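# Put a slip sheet and upright module in each crate

## Task

In every crate, get exactly one thin flat slip sheet lying flat on the crate floor, with exactly one small metal module standing on top of that sheet in the same orientation it has now; each crate must end up standing flat on the table.

## Robot and tools

ROBOT AND FRAME. Two arms. left_arm carries a two-finger gripper; right_arm carries a suction cup. All positions, targets and offsets use the scene frame: origin at table-top height, halfway between the two arms' nominal bases, +z up, +x out across the table, left_arm on the +y side. Arm names do not match image left/right. Printed positions and orientations can be a few centimetres off, more at long reach. Loose parts may occasionally get nudged by something other than the robot.

ROW LAYOUT (shared by execute_actions and move). One row is 16 numbers, each in [-1, 1], always all 16 even if one arm idles: left_arm dx, dy, dz, rx, ry, rz, gripper position, force_limit, speed; then right_arm dx, dy, dz, rx, ry, rz, suction. The six pose numbers per arm are offsets, not poses: they are measured from that arm's Hand target as it stood when the action or move began, along scene axes, with 1.0 = 0.6 m or 180 degrees. rx, ry, rz form a single rotation vector, turning about the Hand target's position. Sending the same offset again moves the arm further. All six zero means re-request the current Hand target. Gripper and suction numbers are absolute settings, not offsets: position +1 is fully open (85 mm), about -0.8 the pads touch, -1 closes until blocked; force_limit and speed both start at +1 (speed roughly 20, 85, 150 mm/s at -1, 0, +1). Suction above 0.01 is on, otherwise off. To keep a gripper or suction setting, repeat the value last sent; a 0 there is a real command.

execute_actions: actions is a list of actions; each action is a list of up to 15 rows, one row per 1/30 s step, and a short action holds its final row for the remaining steps. All rows of one action count from the same start pose. An empty list just returns state and images. cameras picks images: cam_left_wrist, cam_right_wrist; omitted/null/["all"] gives both, [] gives none.

move: target is one row or up to 15 rows, all offsets from the same Hand targets (not chained). speed is path top speed in m/s, 0.002 to 1, default 0.25 (turns up to twice that in rad/s); one value or one per target. blend, in m, rounds corners of a list. stop_force, 12 to 80 N, one value for both arms, ends an arm's path when pushback along its travel exceeds it; use it only with slow moves and no rotation, and leave it out when backing away from a contact. zero (default true) re-zeros the force reading first. blocking=false returns after about 0.5 s while motion continues (not allowed with stop_force). The result adds a move: line giving the ending (done, off_target, moving, held, fault) and limits (paced = commanded pose clipped, held = steps withheld). done does not prove nothing was bumped.

wait: seconds 0 to 10; arms keep their last command. stop: brakes a running move (fingers and suction continue). zoom_image: camera cam_left_wrist or cam_right_wrist, region [x0, y0, x1, y1] in pixels from the top-left, at most 504 by 504. finished_scene: scene is the current number, 1 or 2; irreversible, so only call once the crates are done and stable.

RESULTS. end_effector_position (m) and end_effector_quat_wxyz are in the scene frame. Hand target is the last commanded pose after clipping; the next offsets start from it. Each control step the controller limits the command to 70 mm and 16 degrees from the measured pose, so the hand can settle short; send the remaining gap as an offset. Joint velocities "within noise" means the arm is still. Flange force is along the tool's own axes and is noisy. Action calls also list some intermediate positions. MOTOR HOT warns of overheating; an over-temperature stop brakes the arm for 30 to 60 s or more.

GRIPPER. Fingers point along the gripper's +z and close along its y. The reported point sits between the closed pads; tips reach about 19 mm past it closed, 6 mm open. A block protrudes about 10 cm toward the gripper's +x. To grip, send position -1 and keep it; object_status 2 means stopped on something while closing, 3 means reached the requested opening, 1 blocked while opening, 0 still moving. position_measured is in counts: 3 open, 78 about 60 mm, 130 about 40 mm, 180 about 20 mm, 230 pads touching. New force_limit or speed only applies after a position change of at least 0.01.

SUCTION. The 41 mm rim must sit fully on a smooth flat face with no edges, holes or seams under it. suction_measured near 0 means no seal, 0.83 or more airtight; part_present turns 1 at 0.50, back to 0 below 0.45. The cup shortens by up to 16 mm under vacuum. To release, set the part onto its support, then switch off and wait; the cup stays in contact until the tool has risen 22 mm. If it seals on the table, switch suction off.

AVOID. An arm stops for 10 s if a joint hits its torque limit (144 N m for waist, shoulder, elbow; 36 for the three wrist joints) or if outside force reaches 150 N; stiff arms fault when targeted even slightly into a firm contact. Do not drop parts, release moving ones, slam, hit hard, squeeze a part hard while it still rests on something, or swing loads fast. Keep the arms from colliding with each other; the clearance check does not guard tool-to-tool contact. Nothing may end up off the table. Thinking time lets simulated time pass.

Each tool is called after "Request:" as name(argument=value, ...), one argument or row to a line, values as JSON.

## Session

Request:
execute_actions(
  actions=[],
)

Scene clock: 0.00 s.
left_arm: end_effector_position=(+0.5979, +0.1577, +0.3566) position_measured=3 object_status=3 end_effector_quat_wxyz=(-0.129, +0.415, +0.871, +0.228) | right_arm: end_effector_position=(+0.3877, -0.6642, +0.3225) suction_measured=0.00 part_present=0 end_effector_quat_wxyz=(-0.013, -0.061, +0.850, -0.523)
Joint positions: left_arm=[-0.517 0.824 1.383 -0.633 -2.306 -0.831] | right_arm=[0.409 -0.12 -0.676 0.967 -1.624 -0.572]
Joint velocities: within noise
Flange force (N): no reading
Hand target: left_arm +0.5979, +0.1577, +0.3566; -0.129, +0.415, +0.871, +0.228 | right_arm +0.3877, -0.6642, +0.3225; -0.013, -0.061, +0.850, -0.523

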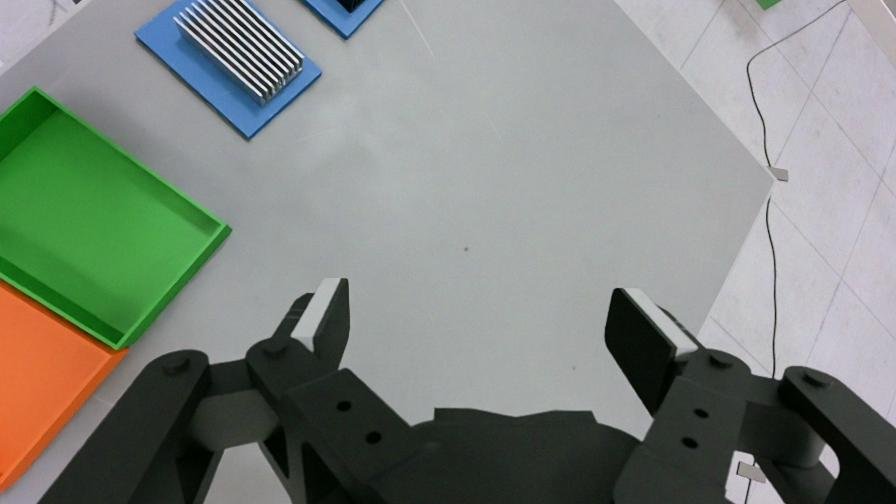

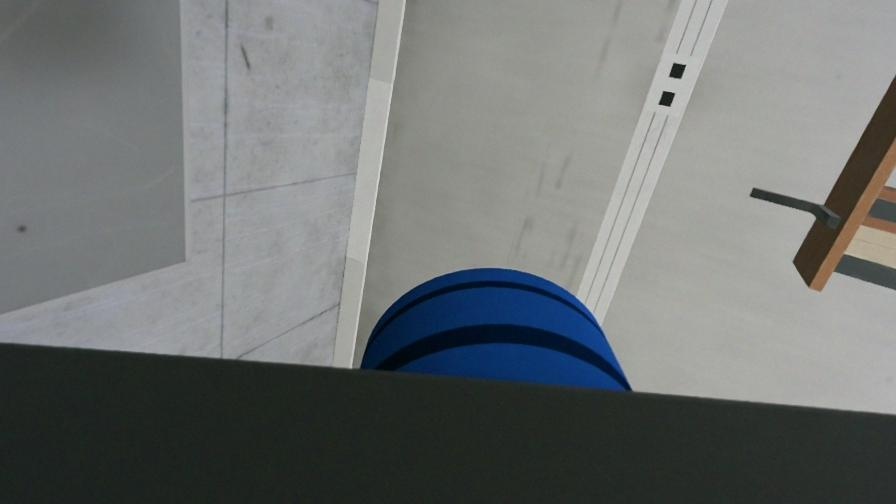

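Request:
move(
  target=[-0.4,0,0.25,-0.168,-0.012,0,1,1,1,0,0.35,0.3,0.35,0.0165,0,0],
)

Scene clock: 32.30 s.
left_arm: end_effector_position=(+0.3579, +0.1577, +0.5066) position_measured=3 object_status=3 end_effector_quat_wxyz=(-0.001, +0.430, +0.903, +0.000) | right_arm: end_effector_position=(+0.3877, -0.4542, +0.5024) suction_measured=0.00 part_present=0 end_effector_quat_wxyz=(-0.001, -0.071, +0.997, +0.000)
Joint positions: left_arm=[-0.374 0.076 0.627 -0.001 -2.123 -0.584] | right_arm=[0.418 -0.046 0.445 -0.001 -2.063 -0.308]
Joint velocities: within noise
Flange force (N): left_arm=[-4.9 0.2 -3.3] | right_arm=[-2.1 -0.3 -3.0]
Hand target: left_arm +0.3579, +0.1577, +0.5066; -0.001, +0.430, +0.903, +0.000 | right_arm +0.3877, -0.4542, +0.5025; -0.001, -0.071, +0.997, +0.000
Off the commanded pose: left_arm 0.000 m, 0 deg | right_arm 0.000 m, 0 deg.
move: done

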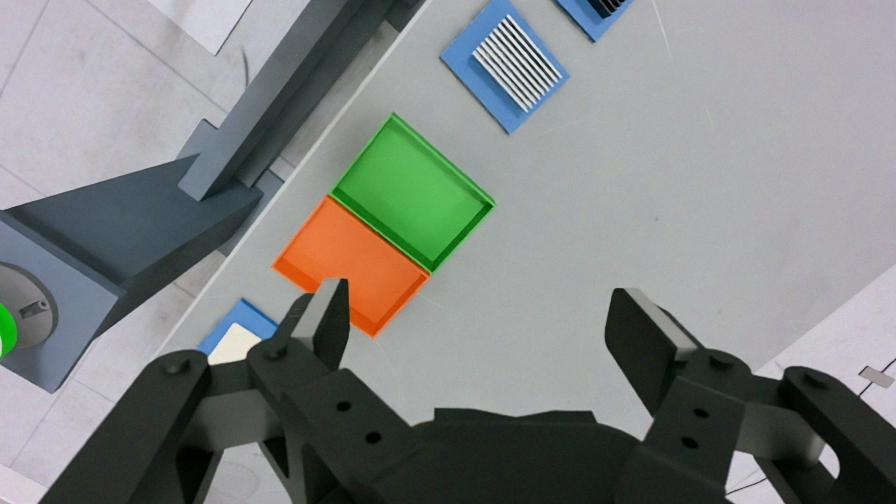

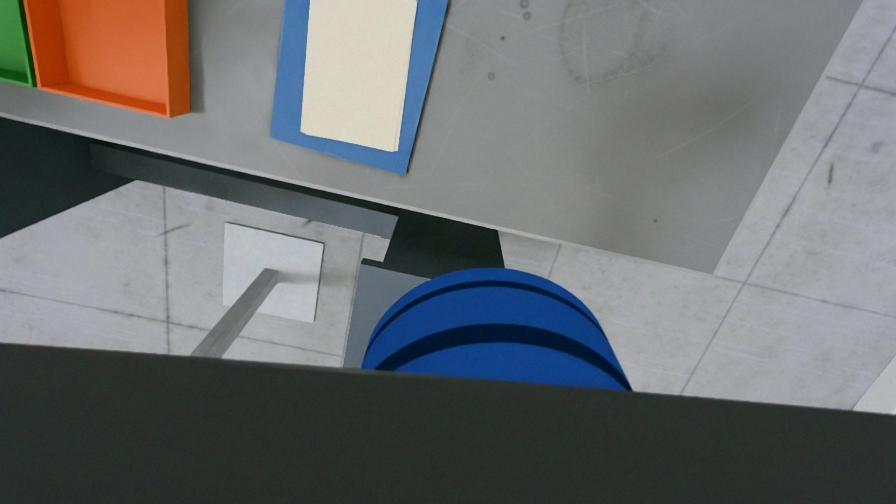

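Request:
move(
  target=[-0.25,0.35,0,0,0,0,1,1,1,0.1,0.13,0.1,0,0,0,0],
)

Request:
zoom_image(
  camera="cam_left_wrist",
  region=[200, 0, 600, 400],
)

Scene clock: 44.07 s.
left_arm: end_effector_position=(+0.2079, +0.3677, +0.5066) position_measured=3 object_status=3 end_effector_quat_wxyz=(-0.001, +0.430, +0.903, +0.000) | right_arm: end_effector_position=(+0.4477, -0.3762, +0.5625) suction_measured=0.00 part_present=0 end_effector_quat_wxyz=(-0.001, -0.071, +0.997, +0.000)
Joint positions: left_arm=[0.498 -0.485 0.198 -0.002 -2.254 -1.456] | right_arm=[0.517 0.268 0.969 -0.001 -2.272 -0.408]
Joint velocities: within noise
Flange force (N): no reading
Hand target: left_arm +0.2079, +0.3677, +0.5066; -0.001, +0.430, +0.903, +0.000 | right_arm +0.4477, -0.3762, +0.5625; -0.001, -0.071, +0.997, +0.000
Off the commanded pose: left_arm 0.000 m, 0 deg | right_arm 0.000 m, 0 deg.
move: done

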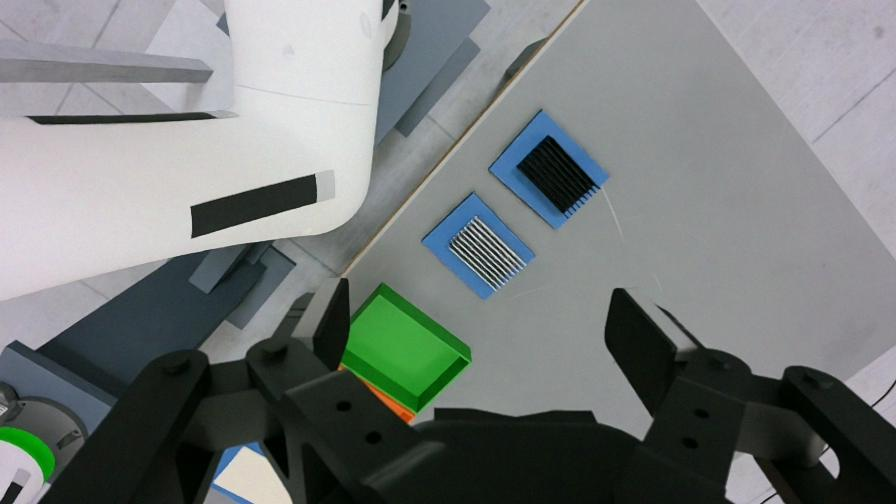

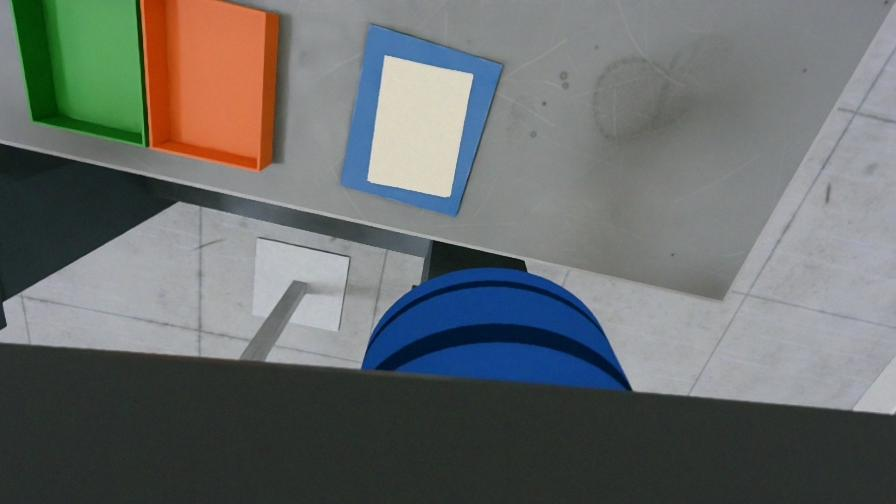

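Scaled by 1.260 from the camera's 896x504 image, which has a finer 1280x720 frame.

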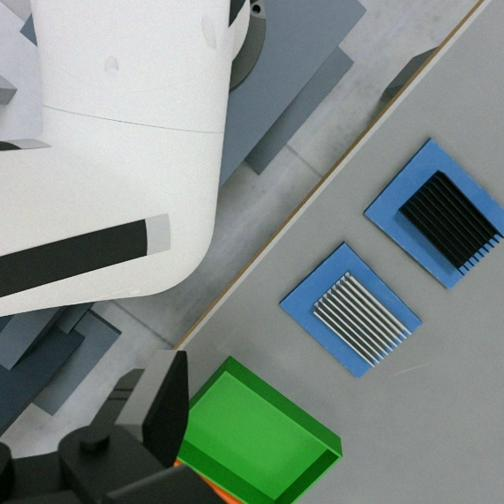

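Request:
move(
  target=[0.1,0.1,0,0,0,0,1,1,1,-0.1,0,0,0,0,0,0],
)

Request:
move(
  target=[0,-0.2,0,0,0,0,1,1,1,0,0.1,0,0,0,0,0],
)

Scene clock: 61.10 s.
left_arm: end_effector_position=(+0.2679, +0.4278, +0.5067) position_measured=3 object_status=3 end_effector_quat_wxyz=(-0.001, +0.430, +0.903, +0.000) | right_arm: end_effector_position=(+0.3877, -0.3762, +0.5624) suction_measured=0.00 part_present=0 end_effector_quat_wxyz=(-0.001, -0.071, +0.997, +0.000)
Joint positions: left_arm=[0.581 -0.339 0.274 -0.002 -2.184 -1.54] | right_arm=[0.599 0.092 0.754 -0.002 -2.233 -0.49]
Joint velocities: within noise
Flange force (N): left_arm=[1.3 1.6 -2.3] | right_arm=[-4.0 0.7 -5.4]
Hand target: left_arm +0.2679, +0.4277, +0.5066; -0.001, +0.430, +0.903, +0.000 | right_arm +0.3877, -0.3762, +0.5625; -0.001, -0.071, +0.997, +0.000
Off the commanded pose: left_arm 0.000 m, 0 deg | right_arm 0.000 m, 0 deg.
move: done

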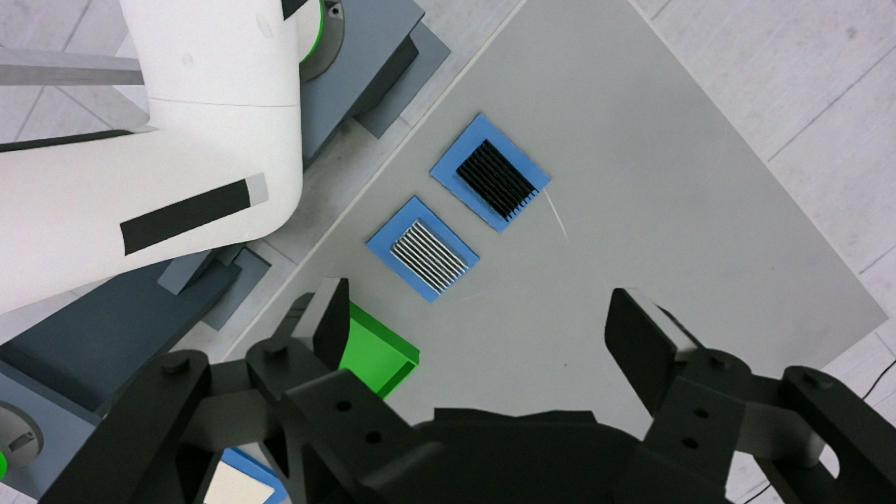

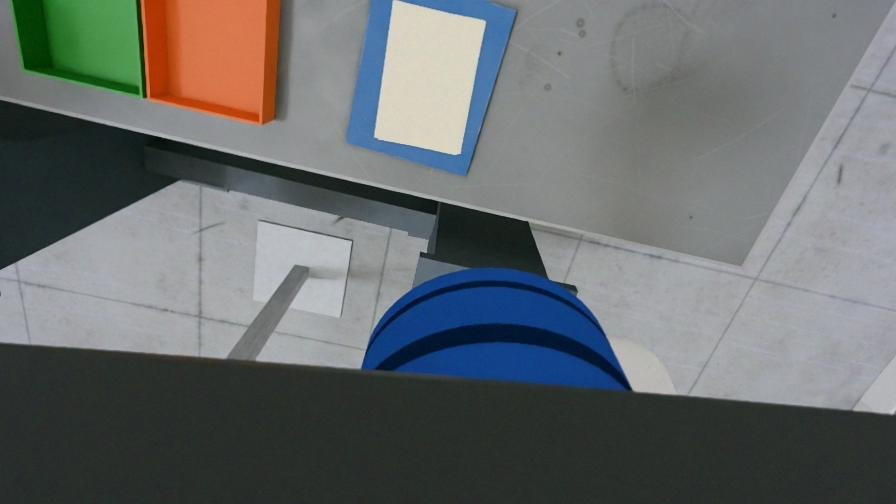

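Scene clock: 62.20 s.
left_arm: end_effector_position=(+0.2679, +0.3077, +0.5066) position_measured=3 object_status=3 end_effector_quat_wxyz=(-0.001, +0.430, +0.903, +0.000) | right_arm: end_effector_position=(+0.3877, -0.3162, +0.5625) suction_measured=0.00 part_present=0 end_effector_quat_wxyz=(-0.001, -0.071, +0.997, +0.000)
Joint positions: left_arm=[0.083 -0.302 0.298 -0.001 -2.171 -1.042] | right_arm=[0.718 0.154 0.825 -0.002 -2.242 -0.609]
Joint velocities: within noise
Flange force (N): left_arm=[-4.2 0.1 -1.9] | right_arm=[-4.0 1.3 -6.2]
Hand target: left_arm +0.2679, +0.3077, +0.5066; -0.001, +0.430, +0.903, +0.000 | right_arm +0.3877, -0.3162, +0.5625; -0.001, -0.071, +0.997, +0.000
Off the commanded pose: left_arm 0.000 m, 0 deg | right_arm 0.000 m, 0 deg.
move: done

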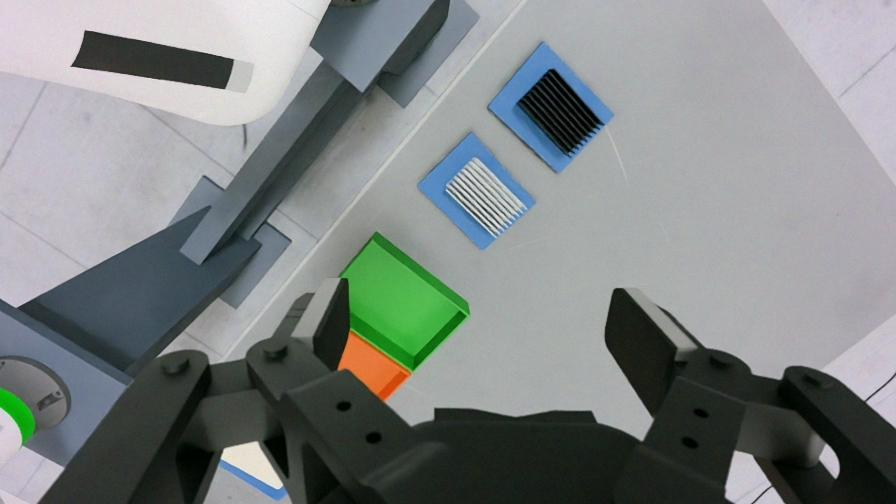

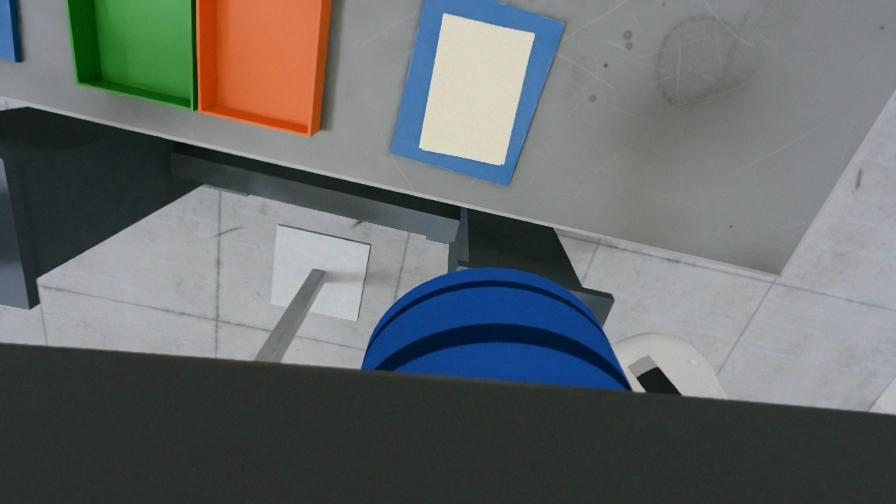

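Request:
move(
  target=[0,0,0,0,0,0,1,1,1,0.012,-0.045,-0.52,0,0,0,0],
)

Scene clock: 94.30 s.
left_arm: end_effector_position=(+0.2679, +0.3077, +0.5066) position_measured=3 object_status=3 end_effector_quat_wxyz=(-0.001, +0.430, +0.903, +0.000) | right_arm: end_effector_position=(+0.3949, -0.3432, +0.2505) suction_measured=0.00 part_present=0 end_effector_quat_wxyz=(+0.000, -0.071, +0.997, +0.000)
Joint positions: left_arm=[0.083 -0.302 0.298 -0.001 -2.171 -1.042] | right_arm=[0.655 -0.078 -0.19 -0.001 -1.459 -0.545]
Joint velocities: within noise
Flange force (N): left_arm=[-3.9 0.2 -2.0] | right_arm=[-3.5 0.8 -2.4]
Hand target: left_arm +0.2679, +0.3077, +0.5066; -0.001, +0.430, +0.903, +0.000 | right_arm +0.3949, -0.3432, +0.2505; -0.001, -0.071, +0.997, +0.000
Off the commanded pose: left_arm 0.000 m, 0 deg | right_arm 0.000 m, 0 deg.
move: done

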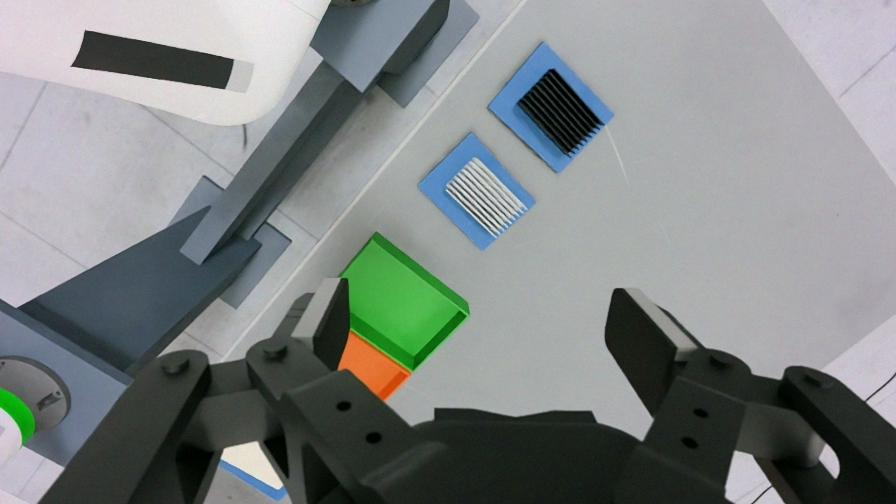

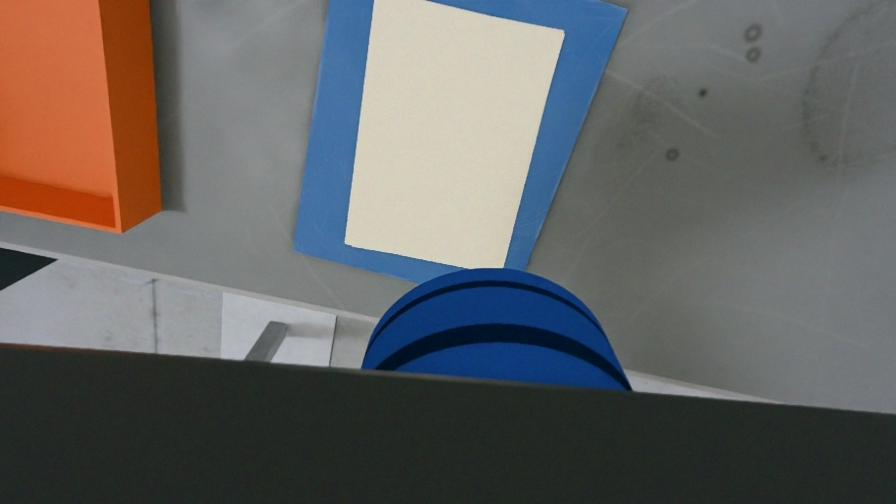

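Request:
move(
  target=[0,0,0,0,0,0,1,1,1,0.002,0.012,-0.28,0,0,0,0],
)

Scene clock: 100.53 s.
left_arm: end_effector_position=(+0.2679, +0.3077, +0.5066) position_measured=3 object_status=3 end_effector_quat_wxyz=(-0.001, +0.430, +0.903, +0.000) | right_arm: end_effector_position=(+0.3960, -0.3359, +0.0824) suction_measured=0.00 part_present=0 end_effector_quat_wxyz=(-0.001, -0.072, +0.997, +0.000)
Joint positions: left_arm=[0.083 -0.302 0.298 -0.001 -2.171 -1.042] | right_arm=[0.667 0.068 -0.459 -0.001 -1.044 -0.556]
Joint velocities: within noise
Flange force (N): left_arm=[-3.6 0.3 -2.3] | right_arm=[-3.1 0.9 -1.0]
Hand target: left_arm +0.2679, +0.3077, +0.5066; -0.001, +0.430, +0.903, +0.000 | right_arm +0.3961, -0.3360, +0.0825; -0.001, -0.071, +0.997, +0.000
Off the commanded pose: left_arm 0.000 m, 0 deg | right_arm 0.000 m, 0 deg.
move: done

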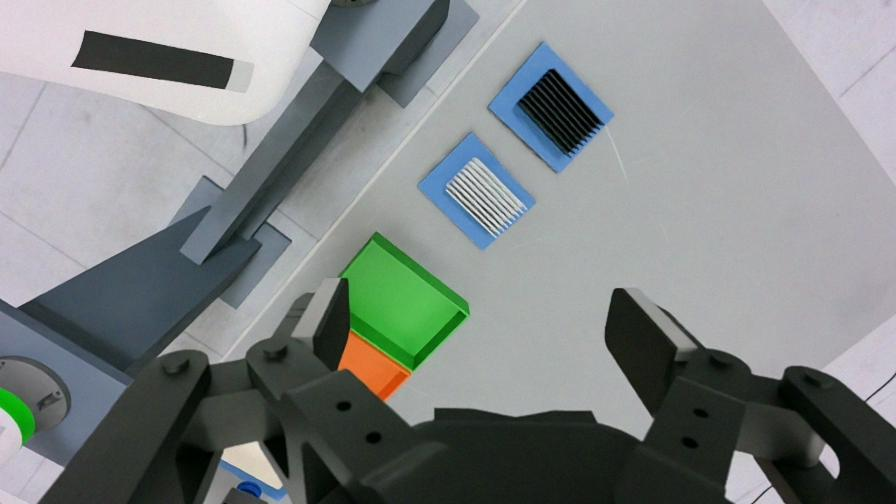

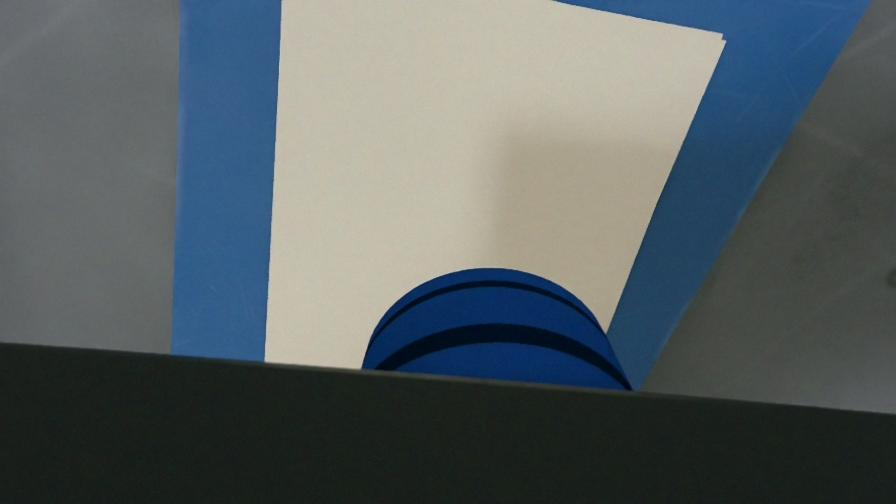

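Request:
move(
  target=[0,0,0,0,0,0,1,1,1,0,0,-0.075,0,0,0,1],
  speed=0.1,
)

Request:
move(
  target=[0,0,0,0,0,0,1,1,1,0,0,-0.06,0,0,0,1],
  speed=0.01,
  stop_force=12,
)

Scene clock: 104.83 s.
left_arm: end_effector_position=(+0.2679, +0.3077, +0.5066) position_measured=3 object_status=3 end_effector_quat_wxyz=(-0.001, +0.430, +0.903, +0.000) | right_arm: end_effector_position=(+0.3961, -0.3360, +0.0375) suction_measured=0.00 part_present=0 end_effector_quat_wxyz=(-0.001, -0.071, +0.997, +0.000)
Joint positions: left_arm=[0.083 -0.302 0.298 -0.001 -2.171 -1.042] | right_arm=[0.667 0.137 -0.508 -0.002 -0.926 -0.556]
Joint velocities: within noise
Flange force (N): left_arm=[-3.7 0.3 -2.4] | right_arm=[-2.6 0.7 -0.8]
Hand target: left_arm +0.2679, +0.3077, +0.5066; -0.001, +0.430, +0.903, +0.000 | right_arm +0.3961, -0.3360, +0.0375; -0.001, -0.071, +0.997, +0.000
Off the commanded pose: left_arm 0.000 m, 0 deg | right_arm 0.000 m, 0 deg.
move: done

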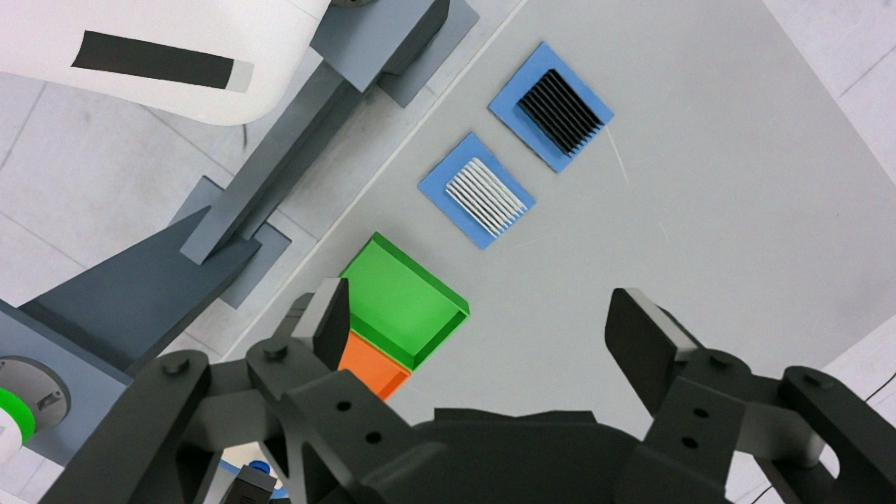

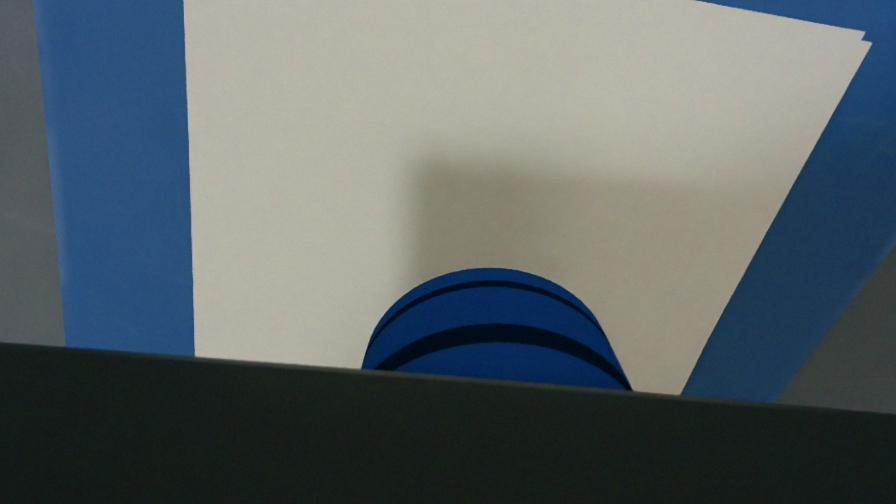

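Scene clock: 109.10 s.
left_arm: end_effector_position=(+0.2679, +0.3077, +0.5066) position_measured=3 object_status=3 end_effector_quat_wxyz=(-0.001, +0.430, +0.903, +0.000) | right_arm: end_effector_position=(+0.3961, -0.3360, +0.0015) suction_measured=1.00 part_present=1 end_effector_quat_wxyz=(-0.001, -0.071, +0.997, +0.000)
Joint positions: left_arm=[0.083 -0.302 0.298 -0.001 -2.171 -1.042] | right_arm=[0.667 0.202 -0.539 -0.002 -0.831 -0.556]
Joint velocities: within noise
Flange force (N): left_arm=[-3.5 -0.1 -2.0] | right_arm=[-2.9 0.6 0.0]
Hand target: left_arm +0.2679, +0.3077, +0.5066; -0.001, +0.430, +0.903, +0.000 | right_arm +0.3961, -0.3360, +0.0015; -0.001, -0.071, +0.997, +0.000
Off the commanded pose: left_arm 0.000 m, 0 deg | right_arm 0.000 m, 0 deg.
move: done

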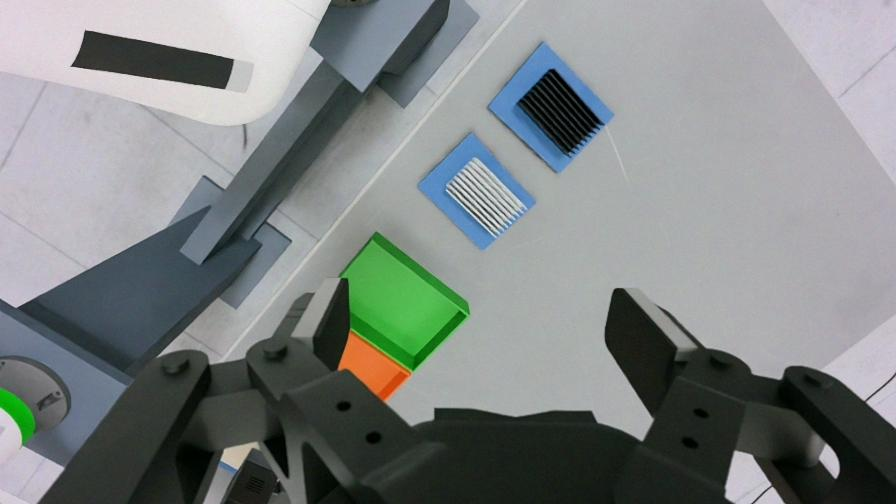

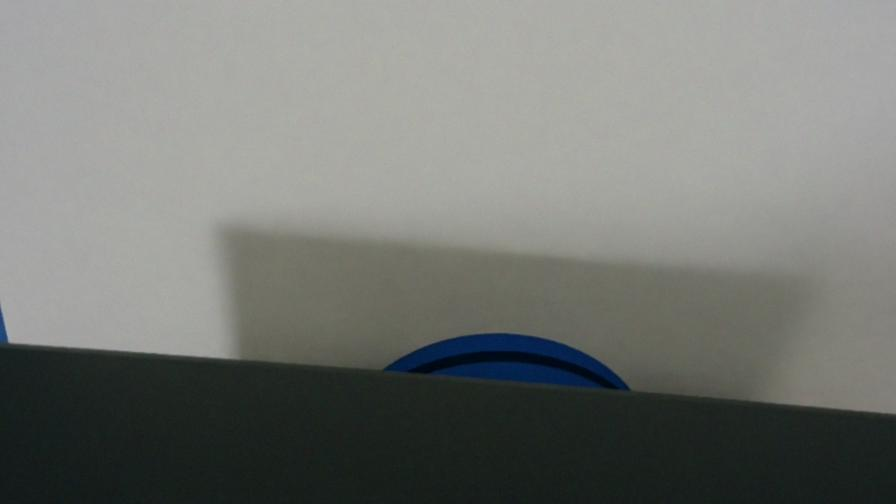

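Request:
move(
  target=[0,0,0,0,0,0,1,1,1,0,0,0.05,0,0,0,1],
  speed=0.05,
)

Request:
move(
  target=[0,0,0,0,0,0,1,1,1,0,0,0.15,0,0,0,1],
  speed=0.15,
)

Scene clock: 112.83 s.
left_arm: end_effector_position=(+0.2679, +0.3077, +0.5066) position_measured=3 object_status=3 end_effector_quat_wxyz=(-0.001, +0.430, +0.903, +0.000) | right_arm: end_effector_position=(+0.3961, -0.3360, +0.0314) suction_measured=1.00 part_present=1 end_effector_quat_wxyz=(-0.001, -0.072, +0.997, +0.000)
Joint positions: left_arm=[0.083 -0.302 0.298 -0.001 -2.171 -1.042] | right_arm=[0.667 0.147 -0.514 -0.001 -0.91 -0.556]
Joint velocities: within noise
Flange force (N): left_arm=[-4.3 0.1 -2.5] | right_arm=[-3.2 0.6 -0.1]
Hand target: left_arm +0.2679, +0.3077, +0.5066; -0.001, +0.430, +0.903, +0.000 | right_arm +0.3961, -0.3360, +0.0315; -0.001, -0.071, +0.997, +0.000
Off the commanded pose: left_arm 0.000 m, 0 deg | right_arm 0.000 m, 0 deg.
move: done

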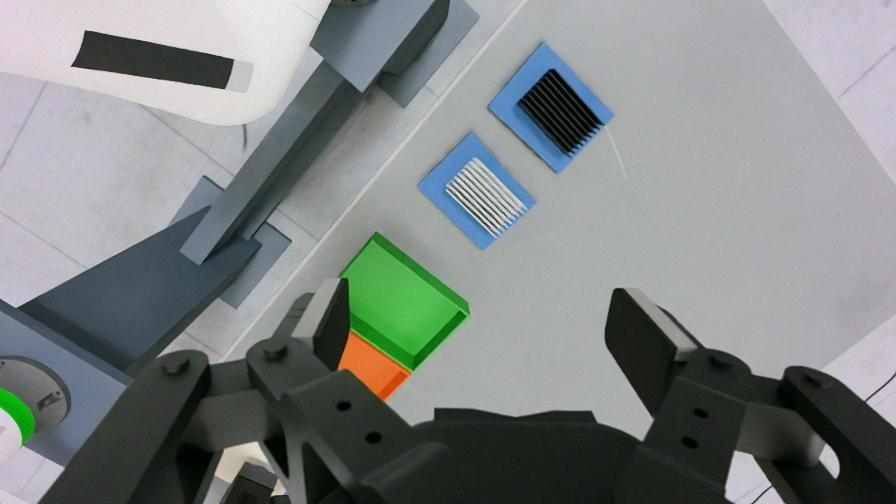

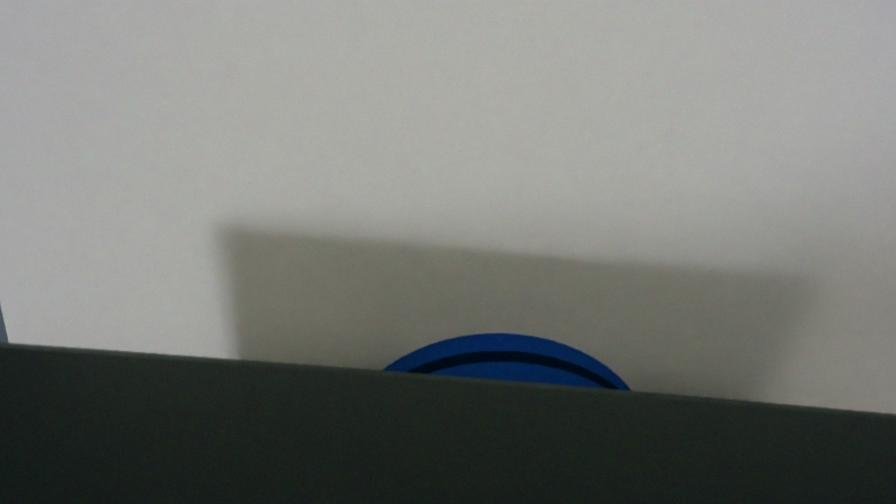

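Scene clock: 113.83 s.
left_arm: end_effector_position=(+0.2679, +0.3077, +0.5066) position_measured=3 object_status=3 end_effector_quat_wxyz=(-0.001, +0.430, +0.903, +0.000) | right_arm: end_effector_position=(+0.3961, -0.3361, +0.1215) suction_measured=1.00 part_present=1 end_effector_quat_wxyz=(+0.000, -0.071, +0.997, +0.000)
Joint positions: left_arm=[0.083 -0.302 0.298 -0.001 -2.171 -1.042] | right_arm=[0.667 0.02 -0.407 -0.001 -1.144 -0.557]
Joint velocities: within noise
Flange force (N): left_arm=[-3.4 0.1 -1.3] | right_arm=[-3.1 0.8 -0.9]
Hand target: left_arm +0.2679, +0.3077, +0.5066; -0.001, +0.430, +0.903, +0.000 | right_arm +0.3961, -0.3360, +0.1215; -0.001, -0.071, +0.997, +0.000
Off the commanded pose: left_arm 0.000 m, 0 deg | right_arm 0.000 m, 0 deg.
move: done

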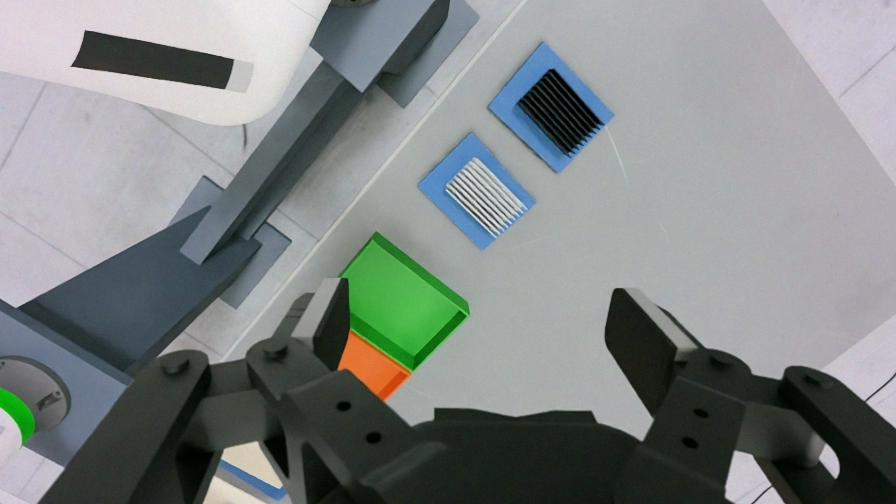

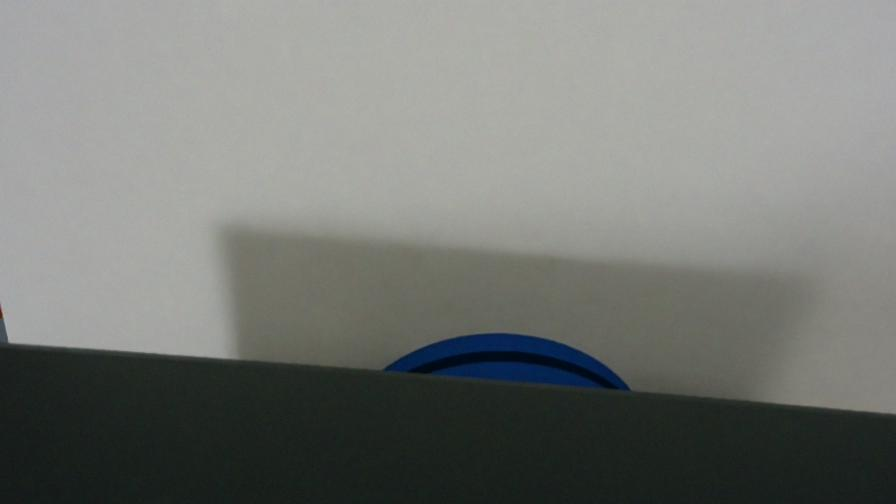

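Request:
move(
  target=[0.15,-0.18,0,-0.065,-0.052,0,1,1,1,0.0317,0.35,0,0,0,0,1],
  speed=0.2,
)

Request:
zoom_image(
  camera="cam_left_wrist",
  region=[150, 0, 600, 300],
)

Scene clock: 143.57 s.
left_arm: end_effector_position=(+0.3579, +0.1997, +0.5065) position_measured=3 object_status=3 end_effector_quat_wxyz=(+0.117, +0.426, +0.895, -0.057) | right_arm: end_effector_position=(+0.4152, -0.1260, +0.1215) suction_measured=1.00 part_present=1 end_effector_quat_wxyz=(+0.000, -0.072, +0.997, +0.000)
Joint positions: left_arm=[-0.106 -0.185 0.29 0.205 -1.868 -0.774] | right_arm=[0.939 0.332 -0.04 -0.001 -1.199 -0.829]
Joint velocities: within noise
Flange force (N): left_arm=[-2.8 0.1 -0.4] | right_arm=[-4.0 2.7 -0.8]
Hand target: left_arm +0.3579, +0.1997, +0.5066; +0.117, +0.426, +0.895, -0.057 | right_arm +0.4151, -0.1260, +0.1215; -0.001, -0.071, +0.997, +0.000
Off the commanded pose: left_arm 0.000 m, 0 deg | right_arm 0.000 m, 0 deg.
move: done

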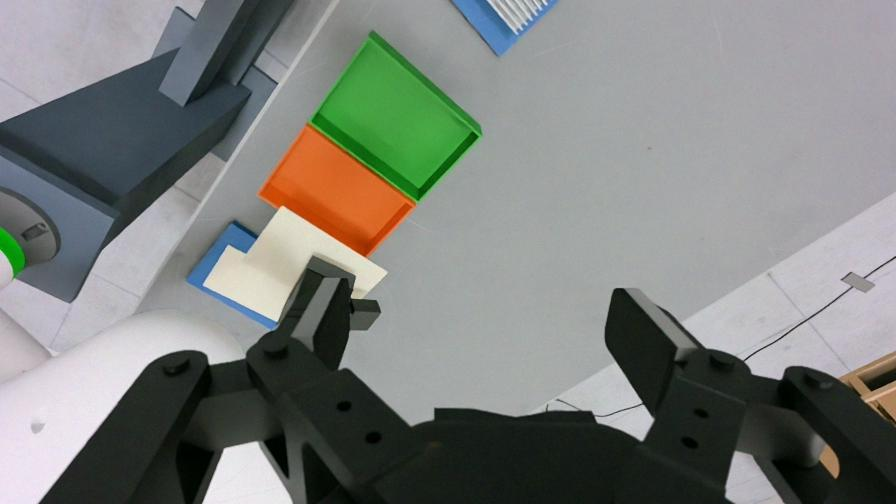

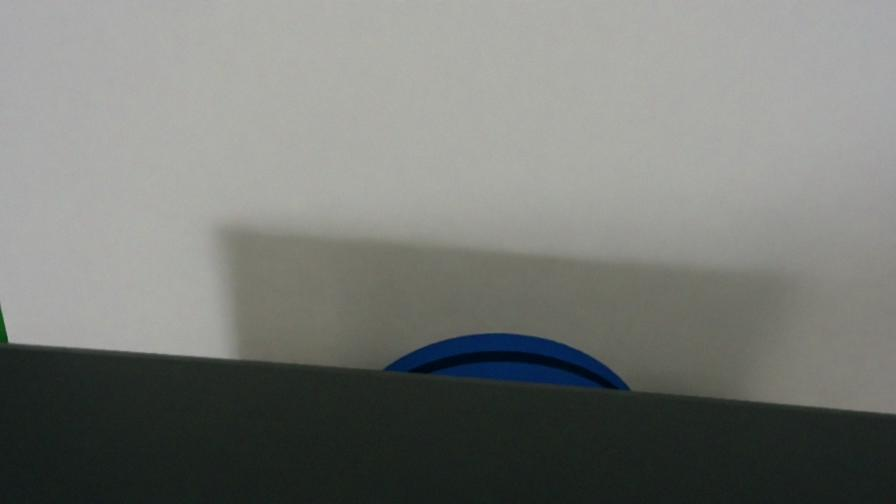

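Scaled by 1.120 from the camera's 896x504 image, which has a finer 1280x720 frame.

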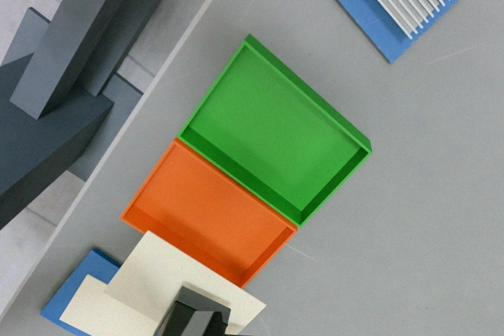

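Request:
move(
  target=[0,0,0,0,0,0,1,1,1,0,0.08,0,0,0,0,1],
  speed=0.1,
)

Request:
zoom_image(
  camera="cam_left_wrist",
  region=[230, 20, 510, 300],
)

Scene clock: 147.77 s.
left_arm: end_effector_position=(+0.3579, +0.1997, +0.5066) position_measured=3 object_status=3 end_effector_quat_wxyz=(+0.117, +0.426, +0.895, -0.057) | right_arm: end_effector_position=(+0.4151, -0.0780, +0.1215) suction_measured=1.00 part_present=1 end_effector_quat_wxyz=(-0.001, -0.071, +0.997, +0.000)
Joint positions: left_arm=[-0.106 -0.185 0.29 0.205 -1.868 -0.774] | right_arm=[0.987 0.41 0.067 -0.001 -1.228 -0.876]
Joint velocities: within noise
Flange force (N): left_arm=[-4.3 0.2 -1.6] | right_arm=[-3.6 2.9 -1.0]
Hand target: left_arm +0.3579, +0.1997, +0.5066; +0.117, +0.426, +0.895, -0.057 | right_arm +0.4151, -0.0780, +0.1215; -0.001, -0.071, +0.997, +0.000
Off the commanded pose: left_arm 0.000 m, 0 deg | right_arm 0.000 m, 0 deg.
move: done

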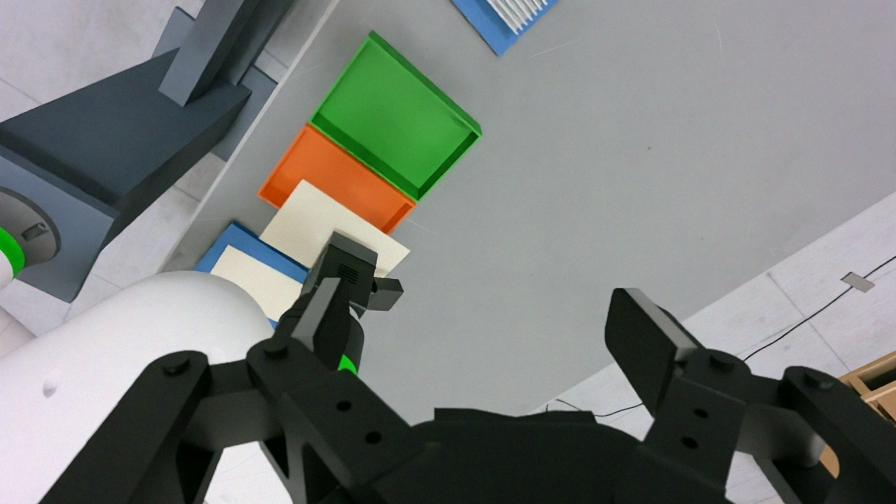

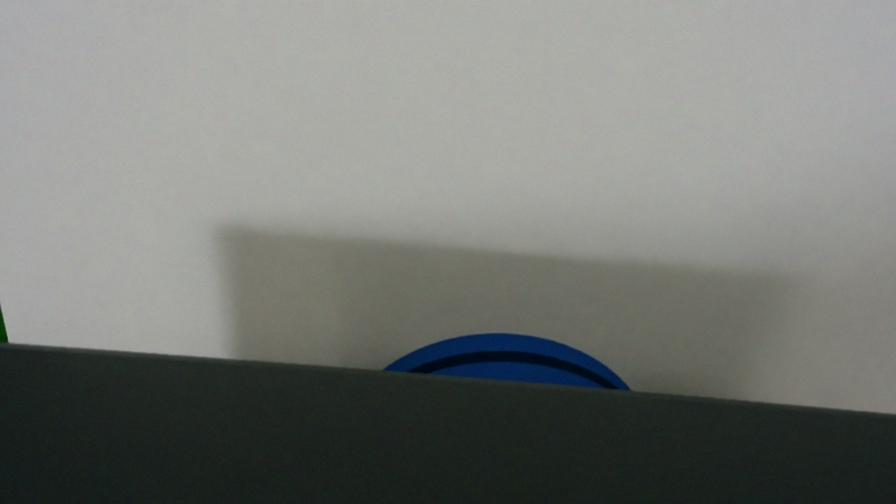

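Scaled by 1.800 from the camera's 896x504 image, which has a finer 1280x720 frame.

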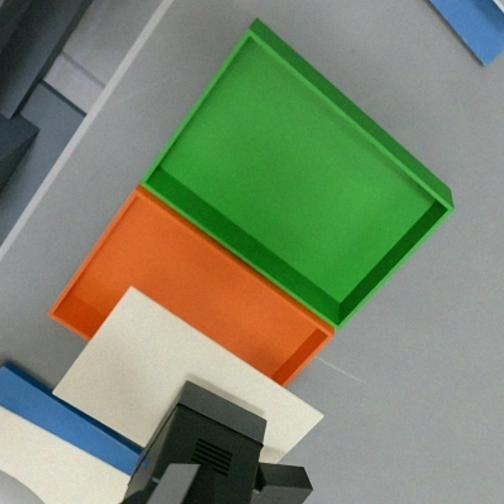

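Request:
move(
  target=[0,0,0,0,0,0,1,1,1,-0.012,-0.003,-0.1,0,0,0,1],
  speed=0.1,
)

Request:
zoom_image(
  camera="cam_left_wrist",
  region=[230, 20, 510, 300],
)

Scene clock: 169.37 s.
left_arm: end_effector_position=(+0.3579, +0.1997, +0.5066) position_measured=3 object_status=3 end_effector_quat_wxyz=(+0.117, +0.426, +0.895, -0.057) | right_arm: end_effector_position=(+0.4079, -0.0797, +0.0615) suction_measured=1.00 part_present=1 end_effector_quat_wxyz=(-0.001, -0.071, +0.997, +0.000)
Joint positions: left_arm=[-0.106 -0.185 0.29 0.205 -1.868 -0.774] | right_arm=[0.996 0.453 -0.022 -0.002 -1.095 -0.885]
Joint velocities: within noise
Flange force (N): left_arm=[-4.1 -0.5 -1.0] | right_arm=[-3.7 2.8 -0.2]
Hand target: left_arm +0.3579, +0.1997, +0.5066; +0.117, +0.426, +0.895, -0.057 | right_arm +0.4079, -0.0798, +0.0615; -0.001, -0.071, +0.997, +0.000
Off the commanded pose: left_arm 0.000 m, 0 deg | right_arm 0.000 m, 0 deg.
move: done

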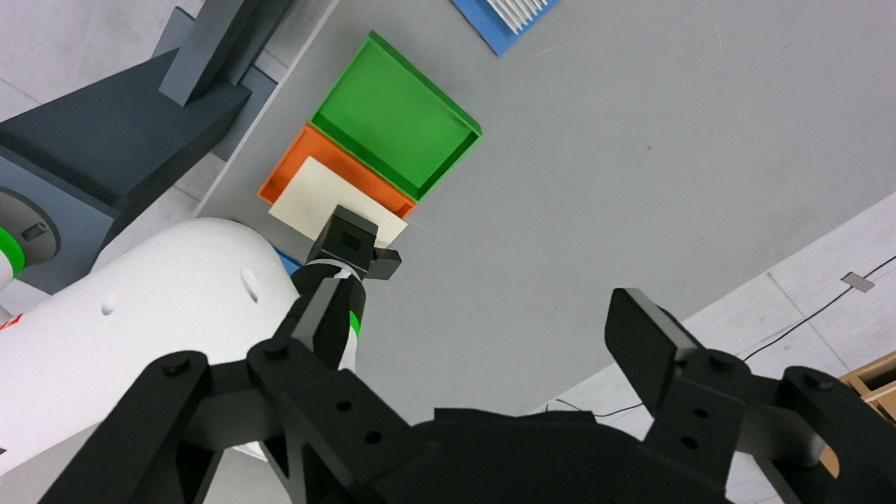

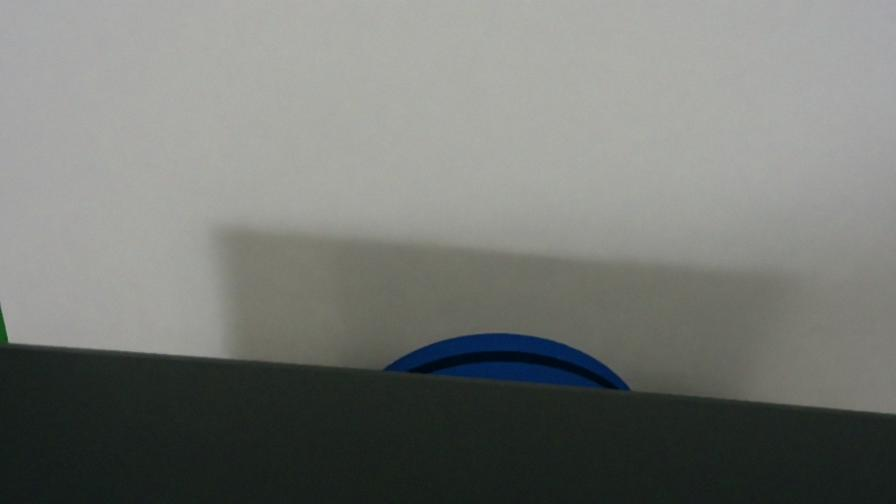

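Scaled by 1.800 from the camera's 896x504 image, which has a finer 1280x720 frame.

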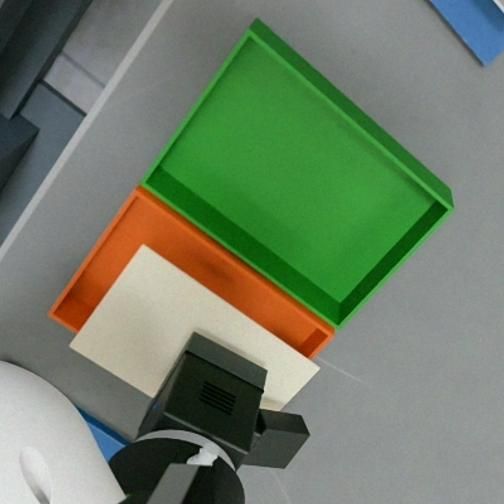

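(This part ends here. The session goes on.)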